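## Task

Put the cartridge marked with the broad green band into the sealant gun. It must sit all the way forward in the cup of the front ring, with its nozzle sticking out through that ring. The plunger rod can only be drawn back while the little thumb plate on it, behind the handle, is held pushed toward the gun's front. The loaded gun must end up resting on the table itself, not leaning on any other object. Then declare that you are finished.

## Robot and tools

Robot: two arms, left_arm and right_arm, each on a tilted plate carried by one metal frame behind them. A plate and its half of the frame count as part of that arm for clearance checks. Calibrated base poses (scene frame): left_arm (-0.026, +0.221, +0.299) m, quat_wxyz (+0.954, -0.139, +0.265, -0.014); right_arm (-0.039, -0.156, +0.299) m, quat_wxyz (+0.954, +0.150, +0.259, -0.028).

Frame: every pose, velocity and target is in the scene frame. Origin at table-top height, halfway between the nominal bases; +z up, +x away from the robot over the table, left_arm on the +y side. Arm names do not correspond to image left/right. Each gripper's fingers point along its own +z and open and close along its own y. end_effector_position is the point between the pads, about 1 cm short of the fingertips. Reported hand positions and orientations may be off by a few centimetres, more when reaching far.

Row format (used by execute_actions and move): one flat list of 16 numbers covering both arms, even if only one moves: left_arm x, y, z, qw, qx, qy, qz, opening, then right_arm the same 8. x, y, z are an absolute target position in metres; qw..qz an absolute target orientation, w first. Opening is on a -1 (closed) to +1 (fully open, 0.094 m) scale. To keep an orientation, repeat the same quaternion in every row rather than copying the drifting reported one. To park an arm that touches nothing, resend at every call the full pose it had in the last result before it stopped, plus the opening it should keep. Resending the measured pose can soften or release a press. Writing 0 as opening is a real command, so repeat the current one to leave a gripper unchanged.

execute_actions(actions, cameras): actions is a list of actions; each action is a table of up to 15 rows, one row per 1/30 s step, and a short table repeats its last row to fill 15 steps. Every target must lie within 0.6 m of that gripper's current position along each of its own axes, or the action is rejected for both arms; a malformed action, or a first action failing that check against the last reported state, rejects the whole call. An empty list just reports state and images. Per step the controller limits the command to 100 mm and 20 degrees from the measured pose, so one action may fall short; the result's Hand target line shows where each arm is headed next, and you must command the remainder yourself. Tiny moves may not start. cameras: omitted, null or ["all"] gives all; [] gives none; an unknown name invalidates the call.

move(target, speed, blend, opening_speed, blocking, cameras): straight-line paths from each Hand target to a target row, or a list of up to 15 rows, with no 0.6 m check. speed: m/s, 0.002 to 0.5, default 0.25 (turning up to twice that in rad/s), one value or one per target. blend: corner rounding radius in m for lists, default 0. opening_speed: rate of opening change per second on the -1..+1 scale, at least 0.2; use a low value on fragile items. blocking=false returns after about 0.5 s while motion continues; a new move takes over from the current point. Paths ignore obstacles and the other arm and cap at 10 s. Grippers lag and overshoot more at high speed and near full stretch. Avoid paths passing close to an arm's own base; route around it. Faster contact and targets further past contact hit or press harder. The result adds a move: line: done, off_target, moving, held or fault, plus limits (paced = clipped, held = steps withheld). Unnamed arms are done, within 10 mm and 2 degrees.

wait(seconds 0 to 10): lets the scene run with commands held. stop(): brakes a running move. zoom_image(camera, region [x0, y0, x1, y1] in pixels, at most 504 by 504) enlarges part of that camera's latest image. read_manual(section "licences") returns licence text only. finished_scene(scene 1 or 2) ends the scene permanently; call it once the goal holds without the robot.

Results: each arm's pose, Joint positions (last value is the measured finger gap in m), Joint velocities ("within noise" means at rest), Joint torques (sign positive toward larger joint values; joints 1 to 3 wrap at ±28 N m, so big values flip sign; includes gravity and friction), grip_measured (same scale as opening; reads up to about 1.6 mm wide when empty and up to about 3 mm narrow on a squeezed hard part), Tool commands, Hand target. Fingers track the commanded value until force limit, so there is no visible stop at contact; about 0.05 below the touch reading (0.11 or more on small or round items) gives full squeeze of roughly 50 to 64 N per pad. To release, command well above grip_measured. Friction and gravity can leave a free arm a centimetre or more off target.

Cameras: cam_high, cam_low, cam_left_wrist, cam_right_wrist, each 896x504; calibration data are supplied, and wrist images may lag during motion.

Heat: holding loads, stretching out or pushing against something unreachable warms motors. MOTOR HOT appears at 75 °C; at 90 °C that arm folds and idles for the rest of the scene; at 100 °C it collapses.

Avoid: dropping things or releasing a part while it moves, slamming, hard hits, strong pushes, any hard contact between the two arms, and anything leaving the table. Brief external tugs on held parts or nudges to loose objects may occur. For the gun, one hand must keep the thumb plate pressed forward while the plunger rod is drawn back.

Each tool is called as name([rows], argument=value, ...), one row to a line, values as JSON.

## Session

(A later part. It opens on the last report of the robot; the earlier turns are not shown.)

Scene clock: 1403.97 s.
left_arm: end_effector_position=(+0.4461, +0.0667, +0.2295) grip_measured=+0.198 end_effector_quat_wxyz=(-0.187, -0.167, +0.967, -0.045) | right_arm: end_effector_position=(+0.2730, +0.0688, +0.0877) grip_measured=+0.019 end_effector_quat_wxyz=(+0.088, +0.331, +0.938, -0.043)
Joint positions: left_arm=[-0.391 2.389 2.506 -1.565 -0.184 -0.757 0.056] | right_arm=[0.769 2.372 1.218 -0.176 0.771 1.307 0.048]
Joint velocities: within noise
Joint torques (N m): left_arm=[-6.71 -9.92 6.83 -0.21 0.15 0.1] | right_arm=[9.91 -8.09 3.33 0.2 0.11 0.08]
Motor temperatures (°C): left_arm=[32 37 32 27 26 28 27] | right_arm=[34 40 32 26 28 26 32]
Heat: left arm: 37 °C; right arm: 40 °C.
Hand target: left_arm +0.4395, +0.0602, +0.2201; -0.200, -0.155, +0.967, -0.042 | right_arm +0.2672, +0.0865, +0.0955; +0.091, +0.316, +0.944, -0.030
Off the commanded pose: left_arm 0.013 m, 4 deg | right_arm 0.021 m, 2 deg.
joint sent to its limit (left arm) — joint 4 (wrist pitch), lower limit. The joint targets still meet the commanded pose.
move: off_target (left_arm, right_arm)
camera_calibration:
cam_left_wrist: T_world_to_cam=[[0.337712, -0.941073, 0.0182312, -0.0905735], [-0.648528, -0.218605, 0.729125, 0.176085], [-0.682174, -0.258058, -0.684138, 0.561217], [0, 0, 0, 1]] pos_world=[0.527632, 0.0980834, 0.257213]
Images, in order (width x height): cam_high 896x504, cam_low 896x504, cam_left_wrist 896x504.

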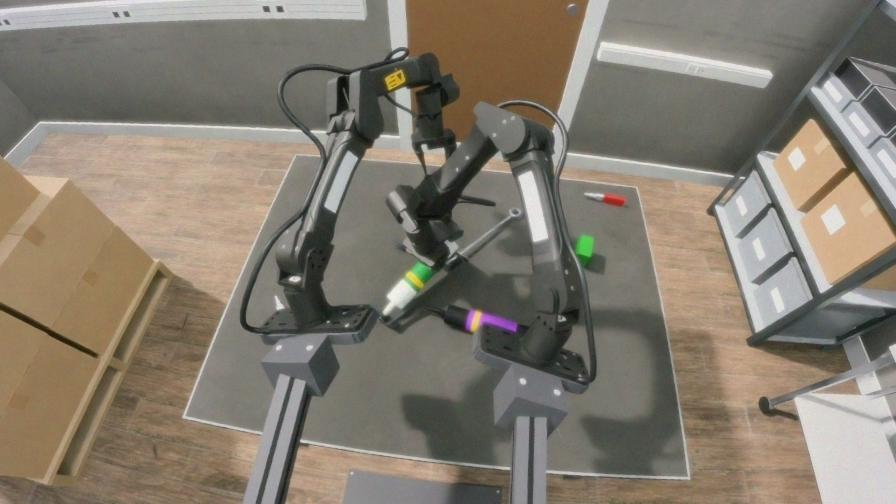

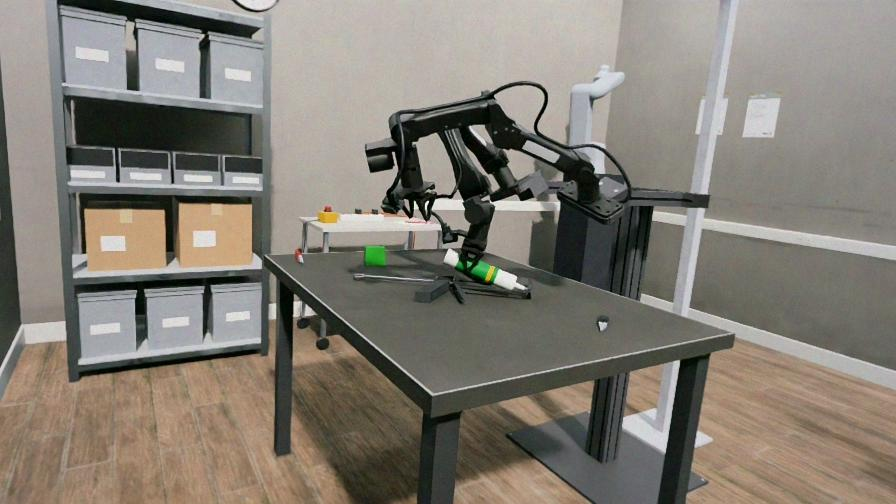

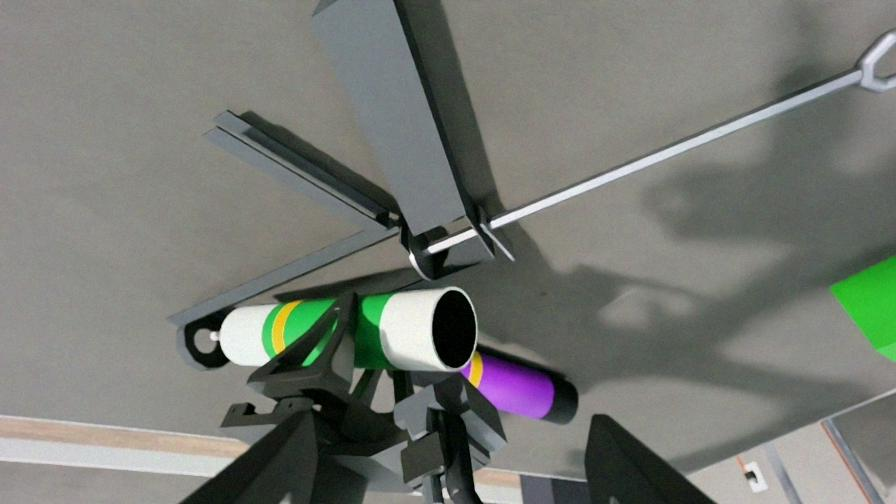

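move([
  [0.44,0.06,0.22,-0.2134,-0.1523,0.9643,-0.0337,0.2,0.2885,0.0730,0.118,0.0908,0.3158,0.9439,-0.0304,-0.1],
  [0.44,0.06,0.22,-0.2134,-0.1523,0.9643,-0.0337,0.2,0.2845,0.0785,0.101,0.0908,0.3158,0.9439,-0.0304,-0.1],
], speed=0.06, cameras=["cam_left_wrist","cam_low"])

zoom_image(camera="cam_left_wrist", region=[100, 240, 300, 400])

zoom_image(camera="cam_low", region=[430, 240, 550, 320])

Scene clock: 1424.70 s.
left_arm: end_effector_position=(+0.4461, +0.0667, +0.2295) grip_measured=+0.198 end_effector_quat_wxyz=(-0.187, -0.167, +0.967, -0.045) | right_arm: end_effector_position=(+0.2794, +0.0691, +0.0956) grip_measured=+0.019 end_effector_quat_wxyz=(+0.085, +0.320, +0.943, -0.040)
Joint positions: left_arm=[-0.391 2.389 2.506 -1.565 -0.184 -0.757 0.056] | right_arm=[0.769 2.346 1.229 -0.209 0.76 1.281 0.048]
Joint velocities: within noise
Joint torques (N m): left_arm=[-6.67 -9.88 6.69 -0.24 0.19 0.07] | right_arm=[7.35 -8.83 4.03 0.28 0.16 -0.07]
Motor temperatures (°C): left_arm=[32 37 32 27 26 28 27] | right_arm=[36 41 32 26 28 26 32]
Heat: left arm: 37 °C; right arm: 41 °C.
Hand target: left_arm +0.4395, +0.0602, +0.2201; -0.200, -0.155, +0.967, -0.042 | right_arm +0.2844, +0.0784, +0.1012; +0.091, +0.316, +0.944, -0.030
Off the commanded pose: left_arm 0.013 m, 4 deg | right_arm 0.012 m, 1 deg.
joint sent to its limit (left arm) — joint 4 (wrist pitch), lower limit. The joint targets still meet the commanded pose.
move: off_target (left_arm, right_arm)
camera_calibration:
cam_left_wrist: T_world_to_cam=[[0.337712, -0.941073, 0.0182312, -0.0905735], [-0.648528, -0.218605, 0.729125, 0.176085], [-0.682174, -0.258058, -0.684138, 0.561217], [0, 0, 0, 1]] pos_world=[0.527632, 0.0980834, 0.257213]
Images, in order (width x height): cam_low 896x504, cam_left_wrist 896x504.

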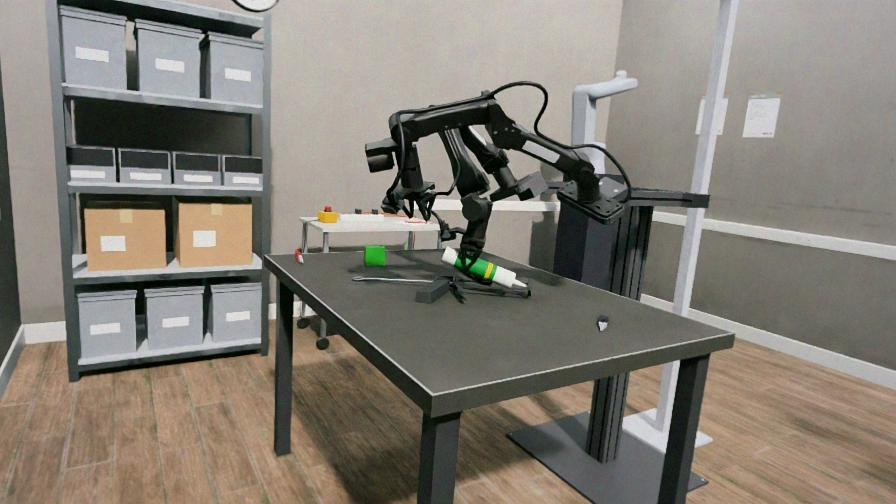

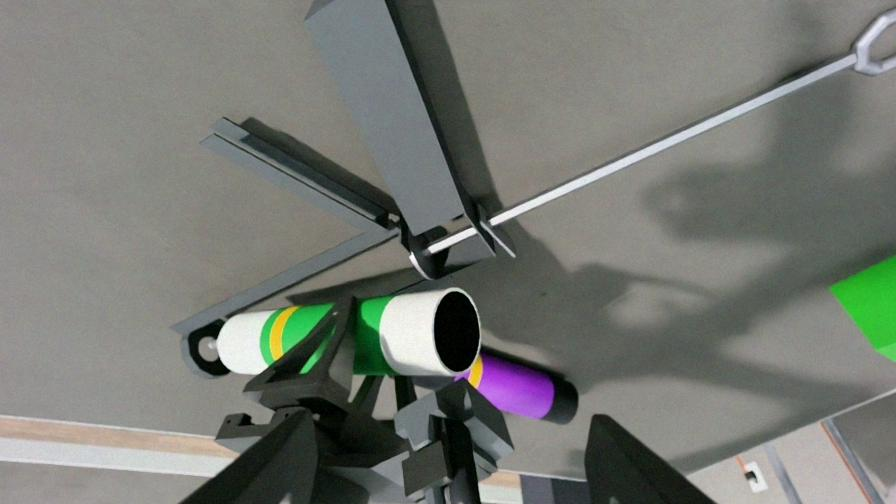

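Scaled by 2.520.

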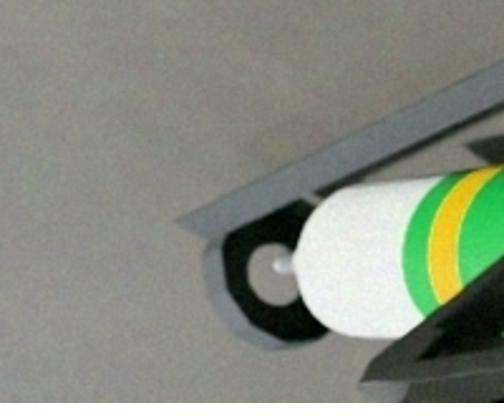

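Scaled by 4.200.

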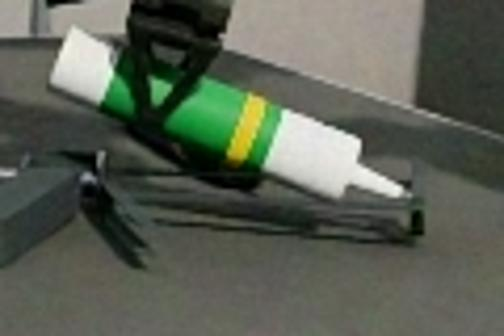

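move([
  [0.44,0.06,0.22,-0.2134,-0.1523,0.9643,-0.0337,0.2,0.2625,0.0955,0.1005,0.0908,0.3158,0.9439,-0.0304,-0.1],
], speed=0.04, cameras=["cam_left_wrist","cam_low"])

zoom_image(camera="cam_left_wrist", region=[100, 240, 300, 400])

zoom_image(camera="cam_low", region=[430, 240, 550, 320])

Scene clock: 1440.13 s.
left_arm: end_effector_position=(+0.4460, +0.0667, +0.2295) grip_measured=+0.198 end_effector_quat_wxyz=(-0.188, -0.167, +0.967, -0.045) | right_arm: end_effector_position=(+0.2610, +0.0808, +0.0911) grip_measured=+0.019 end_effector_quat_wxyz=(+0.080, +0.326, +0.941, -0.040)
Joint positions: left_arm=[-0.391 2.389 2.506 -1.566 -0.184 -0.757 0.056] | right_arm=[0.805 2.387 1.229 -0.209 0.76 1.345 0.048]
Joint velocities: within noise
Joint torques (N m): left_arm=[-6.78 -10.02 6.82 -0.19 0.16 0.09] | right_arm=[9.36 -8.44 4.41 0.12 0.25 0.02]
Motor temperatures (°C): left_arm=[32 37 32 27 26 28 27] | right_arm=[35 40 32 26 28 26 32]
Heat: left arm: 37 °C; right arm: 40 °C.
Hand target: left_arm +0.4394, +0.0603, +0.2201; -0.200, -0.155, +0.966, -0.042 | right_arm +0.2622, +0.0952, +0.1005; +0.091, +0.316, +0.944, -0.030
Off the commanded pose: left_arm 0.013 m, 4 deg | right_arm 0.017 m, 2 deg.
joint sent to its limit (left arm) — joint 4 (wrist pitch), lower limit. The joint targets still meet the commanded pose.
move: off_target (left_arm, right_arm)
camera_calibration:
cam_left_wrist: T_world_to_cam=[[0.337559, -0.941132, 0.0180196, -0.0903883], [-0.648329, -0.218575, 0.729311, 0.17589], [-0.682439, -0.257868, -0.683945, 0.56125], [0, 0, 0, 1]] pos_world=[0.527565, 0.0981064, 0.257214]
Images, in order (width x height): cam_low 896x504, cam_left_wrist 896x504.

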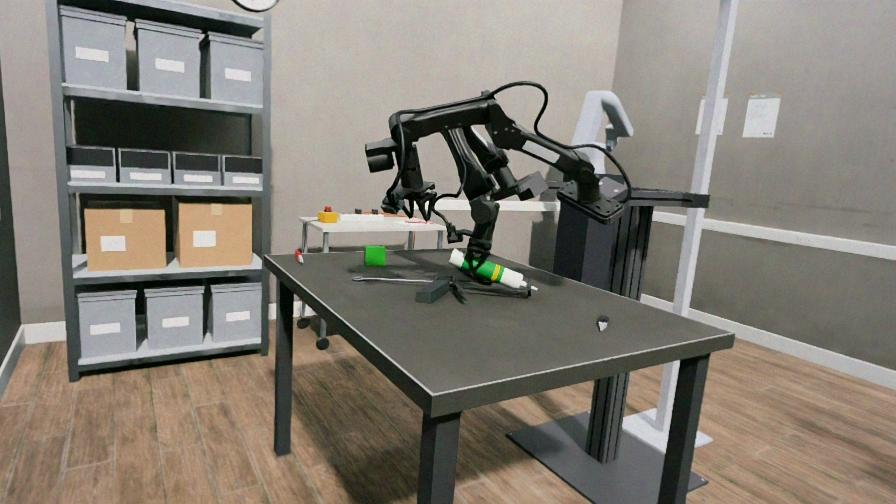

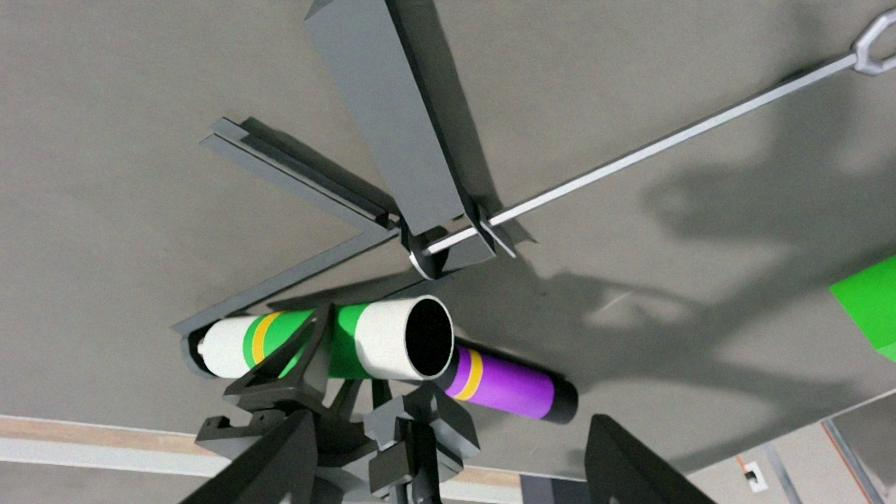

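Scaled by 2.520.

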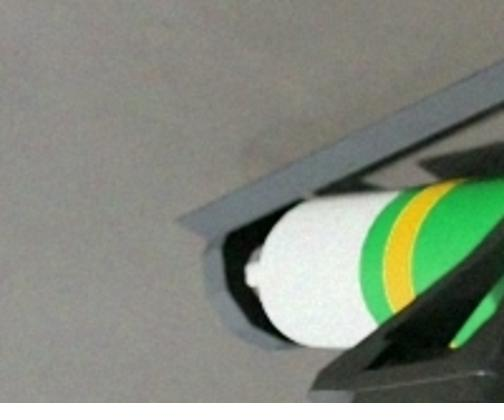

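Scaled by 4.200.

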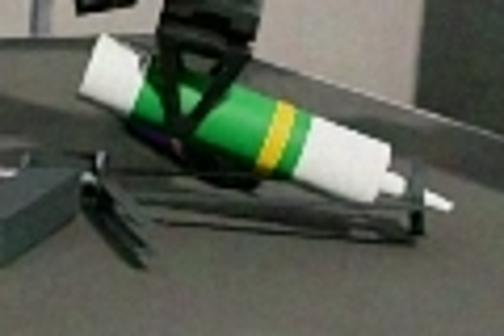

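move([
  [0.44,0.06,0.22,-0.2134,-0.1523,0.9643,-0.0337,0.2,0.249,0.106,0.0945,0.0908,0.3158,0.9439,-0.0304,-0.1],
], speed=0.04, cameras=["cam_left_wrist","cam_low","cam_high"])

zoom_image(camera="cam_left_wrist", region=[100, 200, 500, 420])

zoom_image(camera="cam_low", region=[430, 240, 550, 320])

Scene clock: 1448.20 s.
left_arm: end_effector_position=(+0.4460, +0.0667, +0.2295) grip_measured=+0.198 end_effector_quat_wxyz=(-0.188, -0.167, +0.967, -0.045) | right_arm: end_effector_position=(+0.2485, +0.0913, +0.0851) grip_measured=+0.019 end_effector_quat_wxyz=(+0.078, +0.326, +0.941, -0.040)
Joint positions: left_arm=[-0.391 2.389 2.506 -1.566 -0.184 -0.757 0.056] | right_arm=[0.831 2.434 1.247 -0.209 0.763 1.383 0.048]
Joint velocities: within noise
Joint torques (N m): left_arm=[-6.71 -9.77 6.78 -0.22 0.18 0.11] | right_arm=[9.63 -8.46 3.92 0.19 0.3 0.1]
Motor temperatures (°C): left_arm=[32 37 32 27 26 28 27] | right_arm=[35 40 33 26 28 26 32]
Heat: left arm: 37 °C; right arm: 40 °C.
Hand target: left_arm +0.4394, +0.0603, +0.2201; -0.200, -0.155, +0.966, -0.042 | right_arm +0.2486, +0.1058, +0.0945; +0.091, +0.316, +0.944, -0.030
Off the commanded pose: left_arm 0.013 m, 4 deg | right_arm 0.017 m, 2 deg.
joint sent to its limit (left arm) — joint 4 (wrist pitch), lower limit. The joint targets still meet the commanded pose.
move: off_target (left_arm, right_arm)
camera_calibration:
cam_left_wrist: T_world_to_cam=[[0.337559, -0.941132, 0.0180196, -0.0903883], [-0.648329, -0.218575, 0.729311, 0.17589], [-0.682439, -0.257868, -0.683945, 0.56125], [0, 0, 0, 1]] pos_world=[0.527565, 0.0981064, 0.257214]
Images, in order (width x height): cam_high 896x504, cam_low 896x504, cam_left_wrist 896x504.

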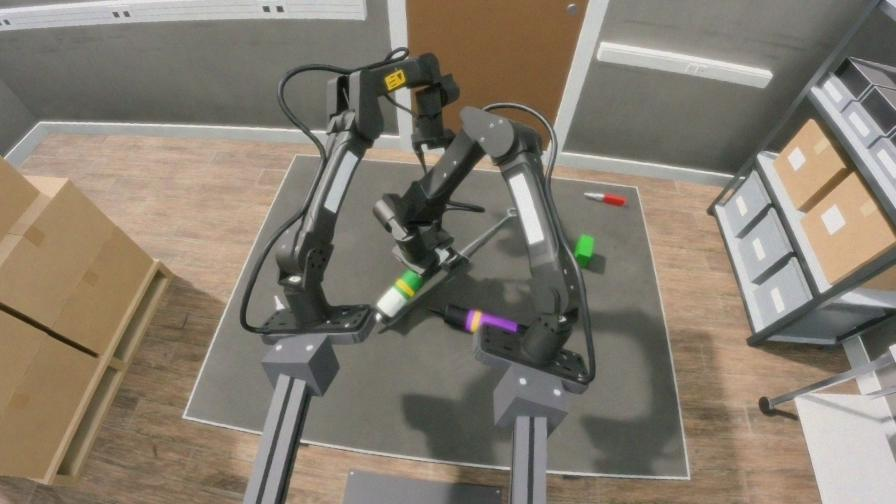

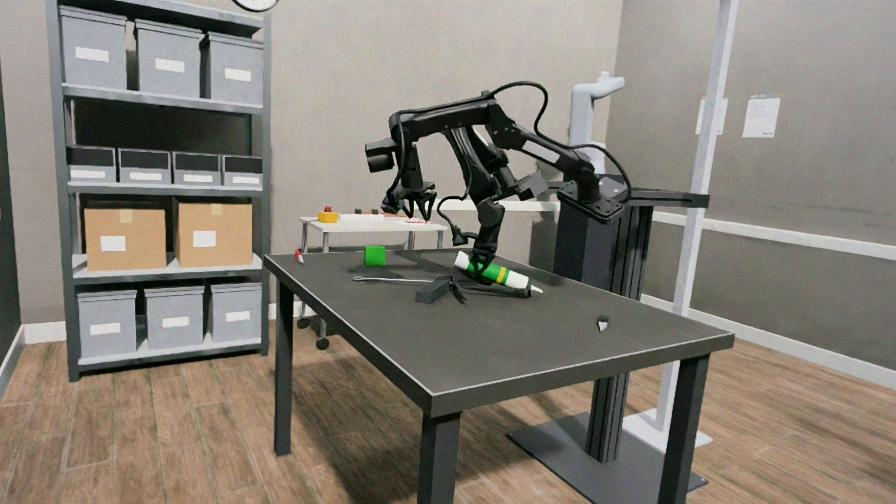

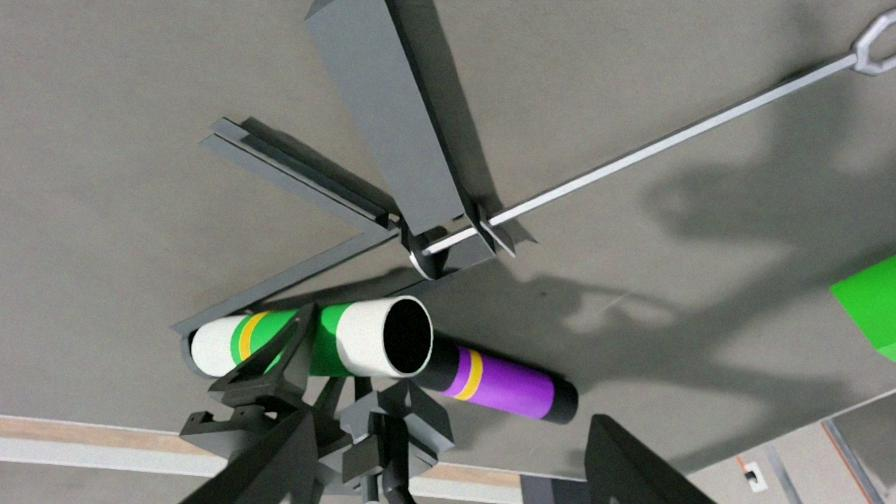

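Scaled by 1.260.

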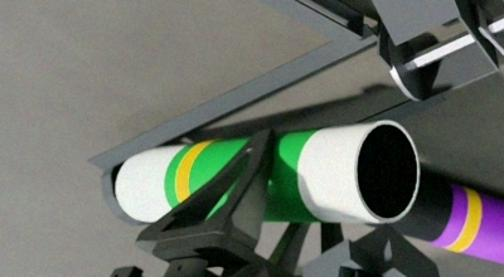

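Scaled by 4.200.

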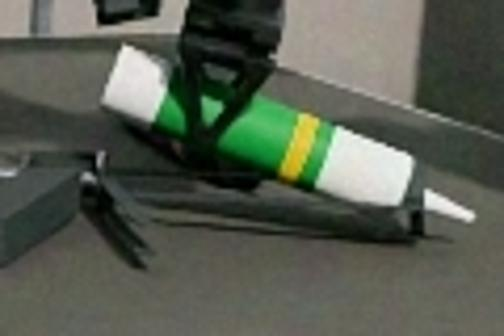

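move([
  [0.44,0.06,0.22,-0.2134,-0.1523,0.9643,-0.0337,0.2,0.243,0.111,0.0925,0.0908,0.3158,0.9439,-0.0304,-0.1],
  [0.44,0.06,0.22,-0.2134,-0.1523,0.9643,-0.0337,0.2,0.248,0.102,0.067,0.0330,0.3229,0.9458,-0.0113,-0.1],
], speed=0.04, cameras=["cam_left_wrist","cam_low","cam_high","cam_right_wrist"])

zoom_image(camera="cam_left_wrist", region=[100, 200, 500, 420])

zoom_image(camera="cam_low", region=[430, 240, 550, 320])

Scene clock: 1484.43 s.
left_arm: end_effector_position=(+0.4460, +0.0667, +0.2295) grip_measured=+0.198 end_effector_quat_wxyz=(-0.188, -0.167, +0.967, -0.045) | right_arm: end_effector_position=(+0.2472, +0.0933, +0.0667) grip_measured=+0.019 end_effector_quat_wxyz=(+0.034, +0.327, +0.944, -0.020)
Joint positions: left_arm=[-0.391 2.389 2.506 -1.566 -0.184 -0.757 0.056] | right_arm=[0.775 2.452 1.253 -0.165 0.655 1.32 0.048]
Joint velocities: within noise
Joint torques (N m): left_arm=[-6.67 -9.92 6.79 -0.23 0.18 0.1] | right_arm=[6.98 -8.03 3.56 0.25 -0.11 -0.04]
Motor temperatures (°C): left_arm=[32 37 32 27 26 28 27] | right_arm=[36 42 32 26 28 26 32]
Heat: left arm: 37 °C; right arm: 42 °C.
Hand target: left_arm +0.4394, +0.0603, +0.2201; -0.200, -0.155, +0.966, -0.042 | right_arm +0.2479, +0.1018, +0.0672; +0.033, +0.323, +0.946, -0.011
Off the commanded pose: left_arm 0.013 m, 4 deg | right_arm 0.009 m, 1 deg.
joint sent to its limit (left arm) — joint 4 (wrist pitch), lower limit. The joint targets still meet the commanded pose.
move: off_target (left_arm)
camera_calibration:
cam_left_wrist: T_world_to_cam=[[0.337559, -0.941132, 0.0180196, -0.0903883], [-0.648329, -0.218575, 0.729311, 0.17589], [-0.682439, -0.257868, -0.683945, 0.56125], [0, 0, 0, 1]] pos_world=[0.527565, 0.0981064, 0.257214]
cam_right_wrist: T_world_to_cam=[[-0.624581, -0.78077, 0.0172001, 0.225967], [-0.725452, 0.588202, 0.357404, 0.138558], [-0.289168, 0.21075, -0.933791, 0.201305], [0, 0, 0, 1]] pos_world=[0.299863, 0.0525031, 0.134569]

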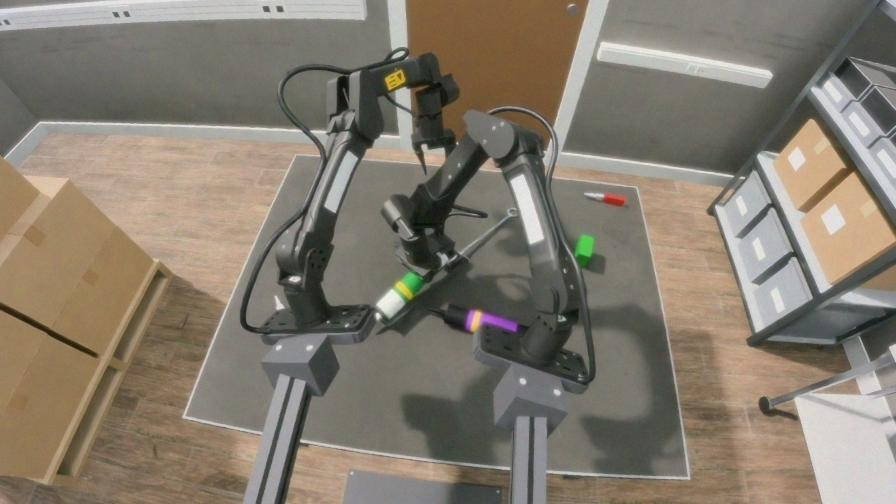

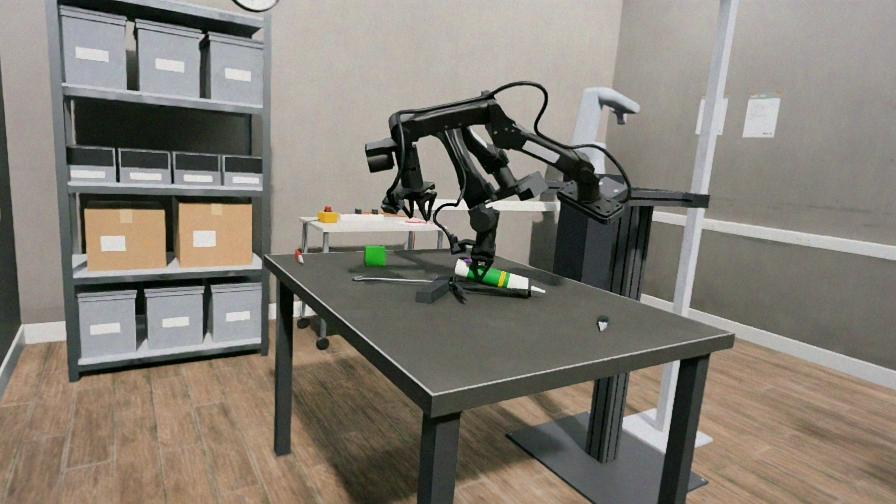

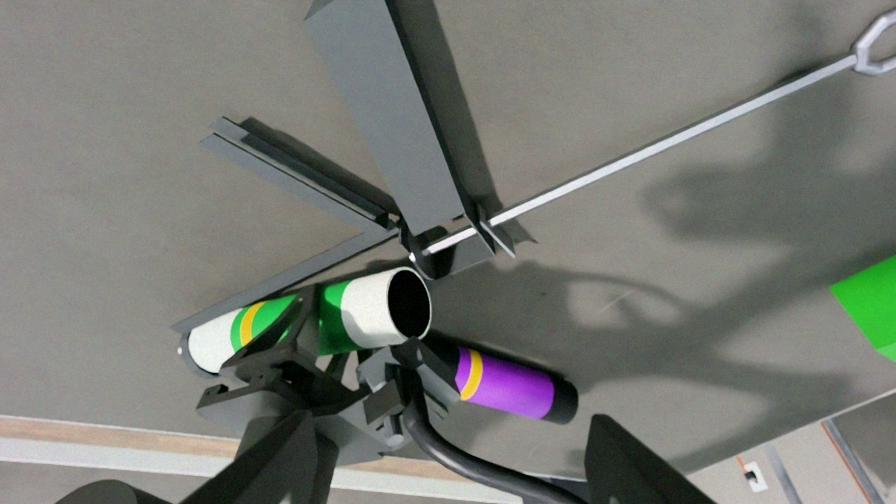

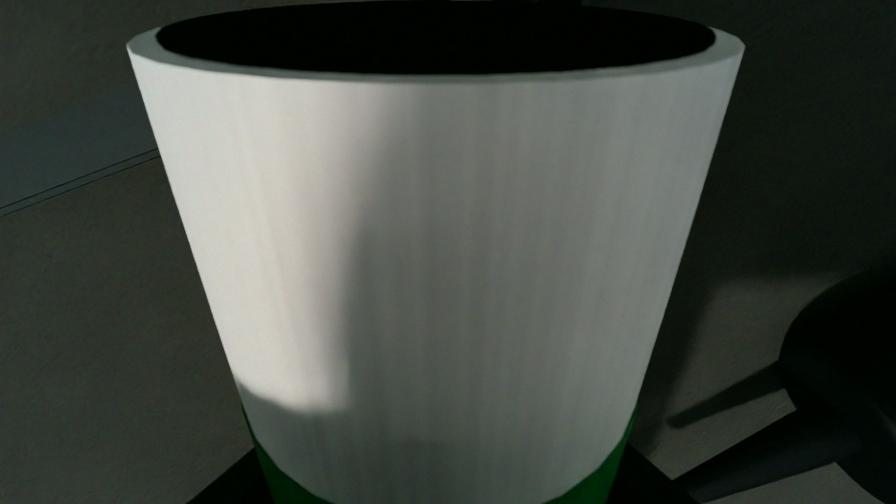

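Scaled by 1.260.

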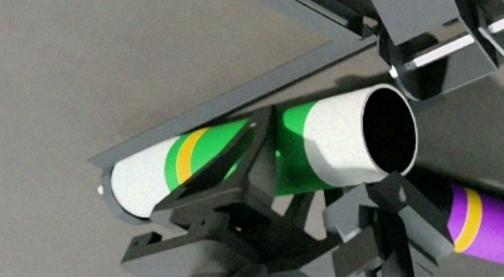

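Scaled by 4.200.

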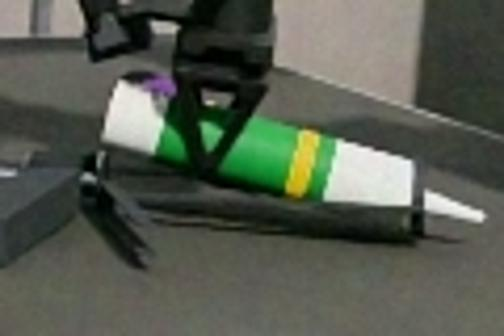

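zoom_image(camera="cam_high", region=[350, 230, 480, 340])

zoom_image(camera="cam_left_wrist", region=[340, 180, 540, 380])

Scaled by 3.877.

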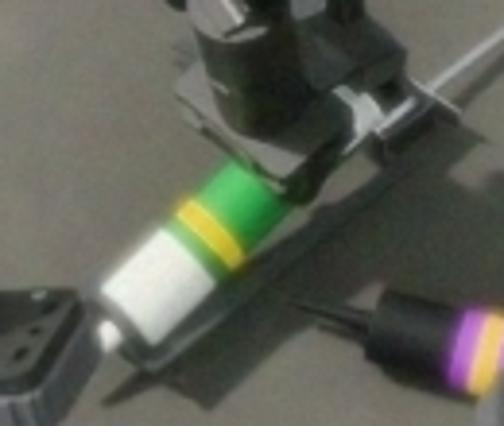

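Scaled by 2.520.

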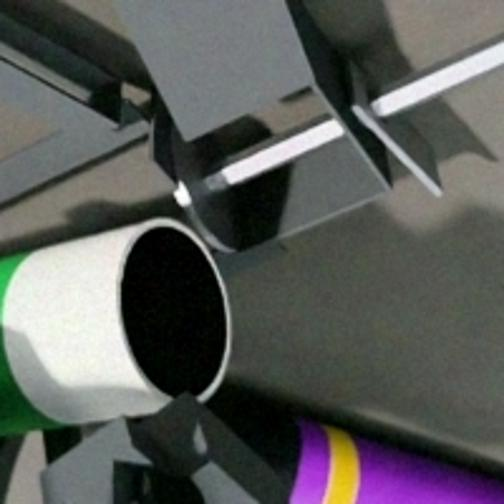

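move([
  [0.44,0.06,0.22,-0.2134,-0.1523,0.9643,-0.0337,0.2,0.239,0.1105,0.0745,0.0330,0.3229,0.9458,-0.0113,-0.1],
], speed=0.04, cameras=["cam_left_wrist","cam_low"])

zoom_image(camera="cam_left_wrist", region=[150, 180, 500, 380])

zoom_image(camera="cam_low", region=[430, 240, 550, 320])

Scene clock: 1531.63 s.
left_arm: end_effector_position=(+0.4460, +0.0667, +0.2295) grip_measured=+0.198 end_effector_quat_wxyz=(-0.188, -0.167, +0.967, -0.045) | right_arm: end_effector_position=(+0.2436, +0.0944, +0.0664) grip_measured=+0.019 end_effector_quat_wxyz=(+0.032, +0.337, +0.941, -0.021)
Joint positions: left_arm=[-0.391 2.389 2.506 -1.566 -0.184 -0.757 0.056] | right_arm=[0.781 2.457 1.253 -0.17 0.655 1.352 0.048]
Joint velocities: within noise
Joint torques (N m): left_arm=[-6.5 -9.94 6.76 -0.21 0.16 0.11] | right_arm=[9.74 -8.38 3.63 0.03 0.03 0.05]
Motor temperatures (°C): left_arm=[32 38 33 27 26 28 27] | right_arm=[35 39 32 26 28 26 32]
Heat: left arm: 38 °C; right arm: 39 °C.
Hand target: left_arm +0.4394, +0.0602, +0.2201; -0.200, -0.155, +0.966, -0.042 | right_arm +0.2388, +0.1100, +0.0745; +0.033, +0.323, +0.946, -0.011
Off the commanded pose: left_arm 0.013 m, 4 deg | right_arm 0.019 m, 2 deg.
joint sent to its limit (left arm) — joint 4 (wrist pitch), lower limit. The joint targets still meet the commanded pose.
move: off_target (left_arm, right_arm)
camera_calibration:
cam_left_wrist: T_world_to_cam=[[0.337559, -0.941132, 0.0180196, -0.0903883], [-0.648329, -0.218575, 0.729311, 0.17589], [-0.682439, -0.257868, -0.683945, 0.56125], [0, 0, 0, 1]] pos_world=[0.527565, 0.0981064, 0.257214]
Images, in order (width x height): cam_low 896x504, cam_left_wrist 896x504.

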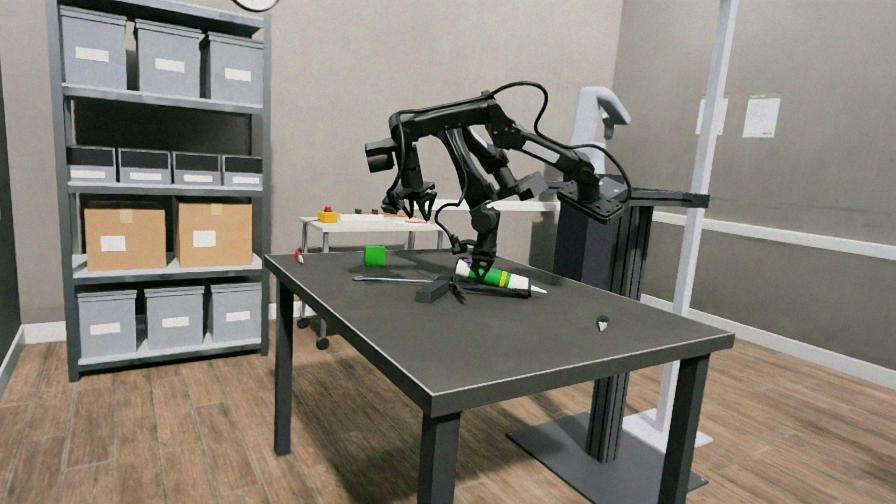

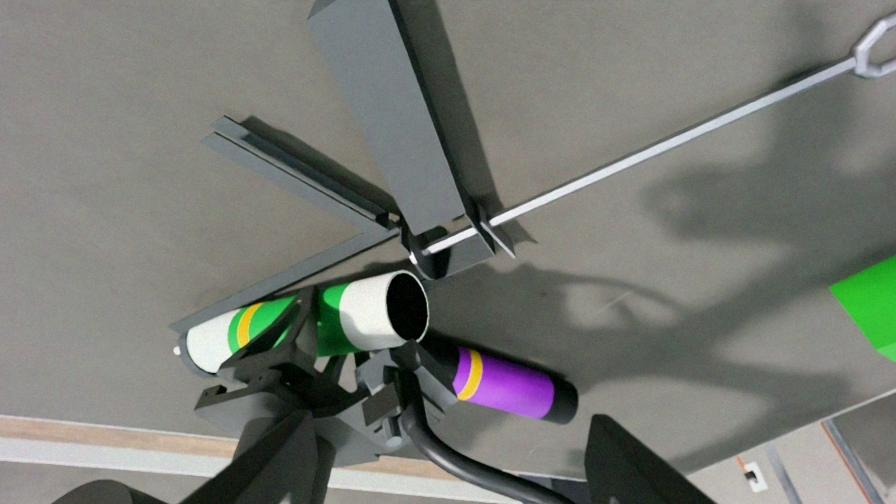

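Scaled by 1.440.

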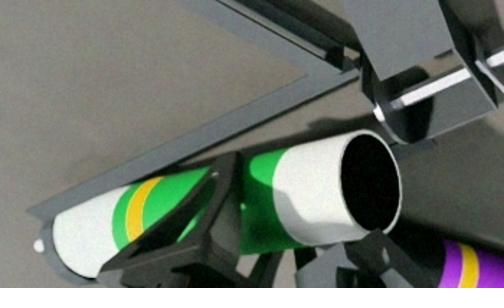

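Scaled by 4.200.

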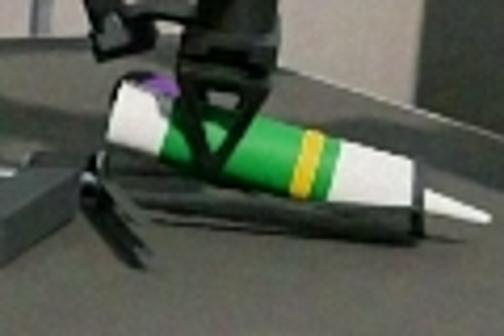

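move([
  [0.44,0.06,0.22,-0.2134,-0.1523,0.9643,-0.0337,0.2,0.247,0.104,0.060,0.0083,0.3232,0.9463,-0.0028,-0.1],
  [0.44,0.06,0.22,-0.2134,-0.1523,0.9643,-0.0337,0.2,0.248,0.103,0.051,-0.0132,0.3232,0.9463,0.0045,-0.1],
], speed=0.03, cameras=["cam_left_wrist","cam_low"])

zoom_image(camera="cam_left_wrist", region=[150, 180, 500, 380])

zoom_image(camera="cam_low", region=[430, 240, 550, 320])

Scene clock: 1550.93 s.
left_arm: end_effector_position=(+0.4460, +0.0667, +0.2295) grip_measured=+0.198 end_effector_quat_wxyz=(-0.188, -0.167, +0.967, -0.045) | right_arm: end_effector_position=(+0.2465, +0.0953, +0.0504) grip_measured=+0.019 end_effector_quat_wxyz=(-0.011, +0.327, +0.945, -0.004)
Joint positions: left_arm=[-0.391 2.389 2.506 -1.566 -0.184 -0.757 0.056] | right_arm=[0.722 2.478 1.287 -0.166 0.553 1.274 0.048]
Joint velocities: within noise
Joint torques (N m): left_arm=[-6.56 -9.88 6.67 -0.19 0.14 0.08] | right_arm=[6.83 -8.43 3.41 0.16 -0.16 -0.07]
Motor temperatures (°C): left_arm=[32 38 33 27 26 28 27] | right_arm=[36 39 32 26 28 26 32]
Heat: left arm: 38 °C; right arm: 39 °C.
Hand target: left_arm +0.4394, +0.0602, +0.2201; -0.200, -0.155, +0.966, -0.042 | right_arm +0.2479, +0.1029, +0.0512; -0.013, +0.323, +0.946, +0.005
Off the commanded pose: left_arm 0.013 m, 4 deg | right_arm 0.008 m, 1 deg.
joint sent to its limit (left arm) — joint 4 (wrist pitch), lower limit. The joint targets still meet the commanded pose.
move: off_target (left_arm)
camera_calibration:
cam_left_wrist: T_world_to_cam=[[0.337559, -0.941132, 0.0180196, -0.0903883], [-0.648329, -0.218575, 0.729311, 0.17589], [-0.682439, -0.257868, -0.683945, 0.56125], [0, 0, 0, 1]] pos_world=[0.527565, 0.0981064, 0.257214]
Images, in order (width x height): cam_low 896x504, cam_left_wrist 896x504.

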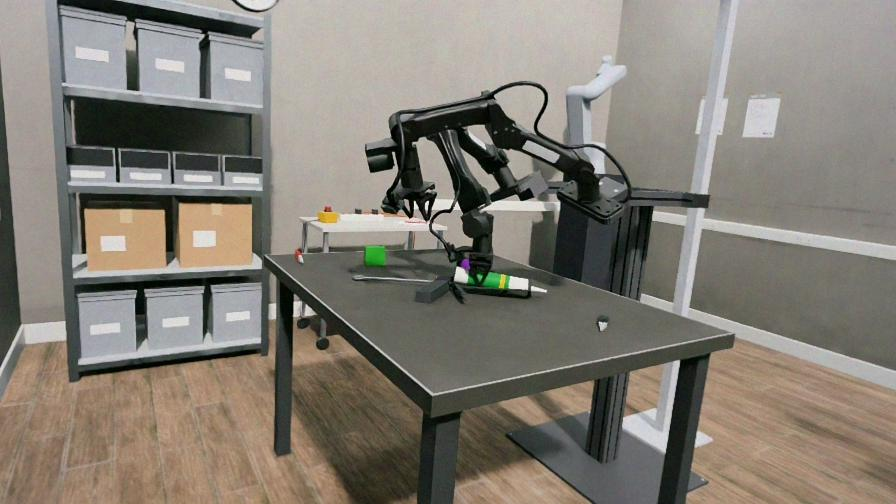

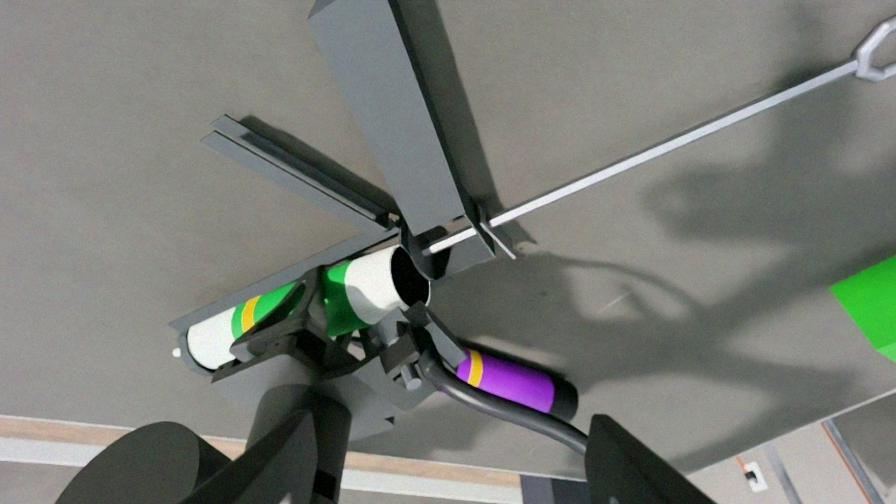

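Scaled by 1.440.

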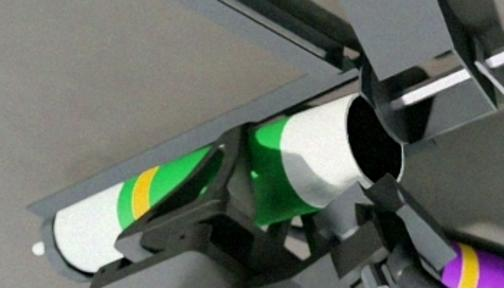

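Scaled by 4.200.

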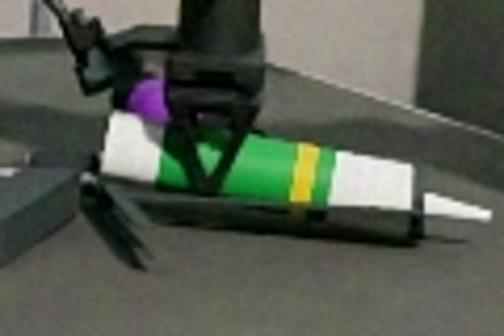

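zoom_image(camera="cam_left_wrist", region=[340, 180, 540, 340])

zoom_image(camera="cam_left_wrist", region=[150, 280, 290, 400])

Scaled by 2.520.

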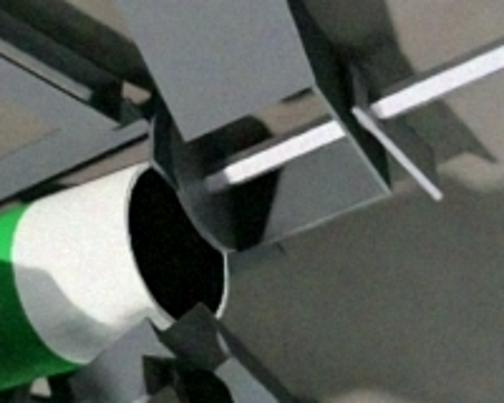

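Scaled by 3.600.

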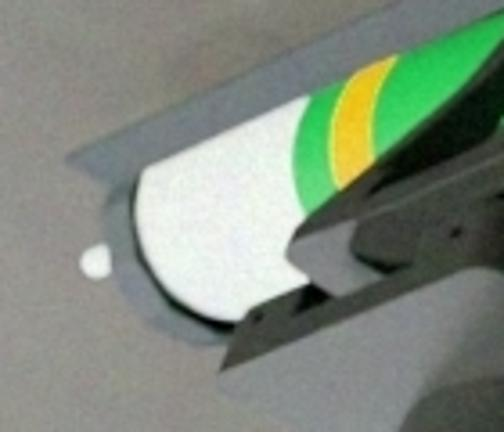

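move([
  [0.44,0.06,0.22,-0.2134,-0.1523,0.9643,-0.0337,0.2,0.2440,0.105,0.0475,-0.0281,0.3231,0.9460,0.0096,-0.1],
], speed=0.03, cameras=["cam_left_wrist","cam_low"])

zoom_image(camera="cam_left_wrist", region=[340, 180, 540, 340])

zoom_image(camera="cam_left_wrist", region=[150, 280, 290, 400])

zoom_image(camera="cam_low", region=[430, 240, 550, 320])

Scene clock: 1574.90 s.
left_arm: end_effector_position=(+0.4460, +0.0667, +0.2295) grip_measured=+0.198 end_effector_quat_wxyz=(-0.188, -0.167, +0.967, -0.045) | right_arm: end_effector_position=(+0.2452, +0.0955, +0.0468) grip_measured=+0.019 end_effector_quat_wxyz=(-0.019, +0.328, +0.944, -0.001)
Joint positions: left_arm=[-0.391 2.389 2.506 -1.566 -0.184 -0.757 0.056] | right_arm=[0.712 2.486 1.292 -0.165 0.534 1.269 0.048]
Joint velocities: within noise
Joint torques (N m): left_arm=[-6.6 -9.91 6.69 -0.18 0.18 0.07] | right_arm=[6.87 -8.49 3.23 0.11 -0.3 -0.07]
Motor temperatures (°C): left_arm=[33 38 33 27 26 28 27] | right_arm=[35 41 32 26 28 26 32]
Heat: left arm: 38 °C; right arm: 41 °C.
Hand target: left_arm +0.4394, +0.0602, +0.2201; -0.200, -0.155, +0.966, -0.042 | right_arm +0.2439, +0.1049, +0.0477; -0.028, +0.323, +0.946, +0.010
Off the commanded pose: left_arm 0.013 m, 4 deg | right_arm 0.010 m, 2 deg.
joint sent to its limit (left arm) — joint 4 (wrist pitch), lower limit. The joint targets still meet the commanded pose.
move: off_target (left_arm)
camera_calibration:
cam_left_wrist: T_world_to_cam=[[0.337559, -0.941132, 0.0180196, -0.0903883], [-0.648329, -0.218575, 0.729311, 0.17589], [-0.682439, -0.257868, -0.683945, 0.56125], [0, 0, 0, 1]] pos_world=[0.527565, 0.0981064, 0.257214]
Images, in order (width x height): cam_low 896x504, cam_left_wrist 896x504.

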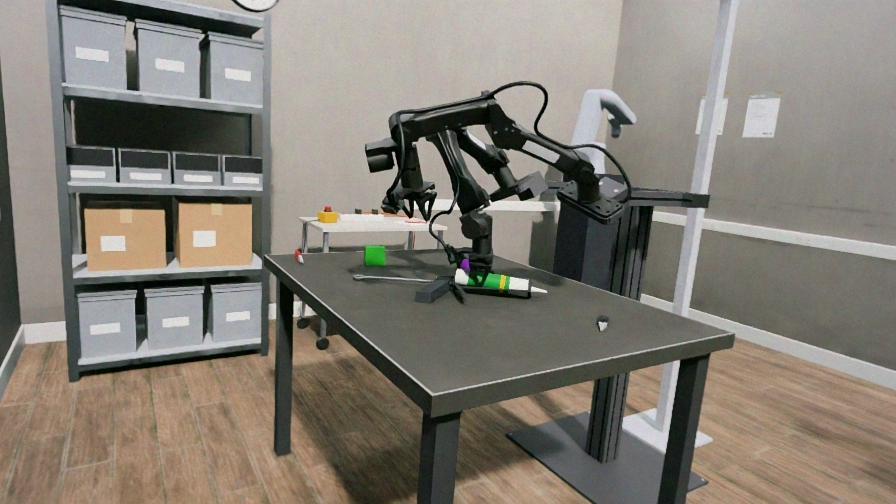

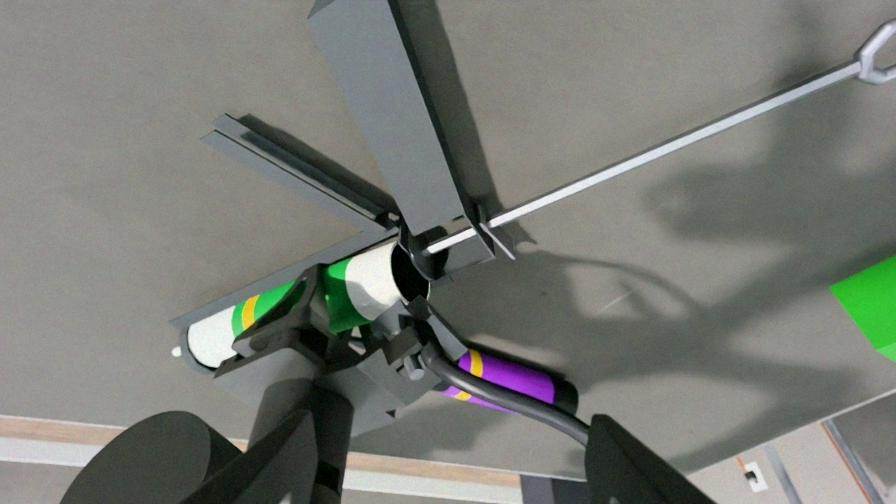

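Scaled by 2.520.

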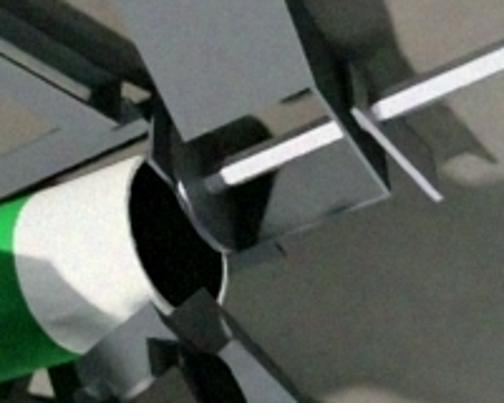

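Scaled by 3.600.

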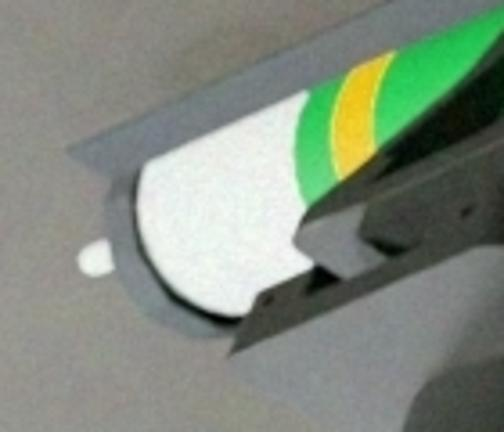

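Scaled by 4.200.

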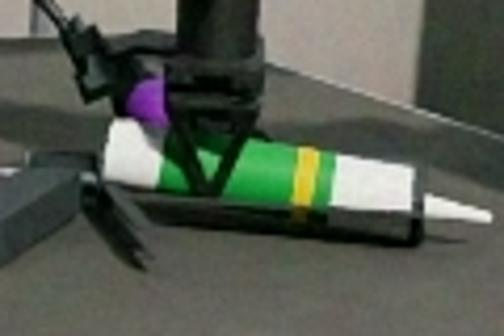

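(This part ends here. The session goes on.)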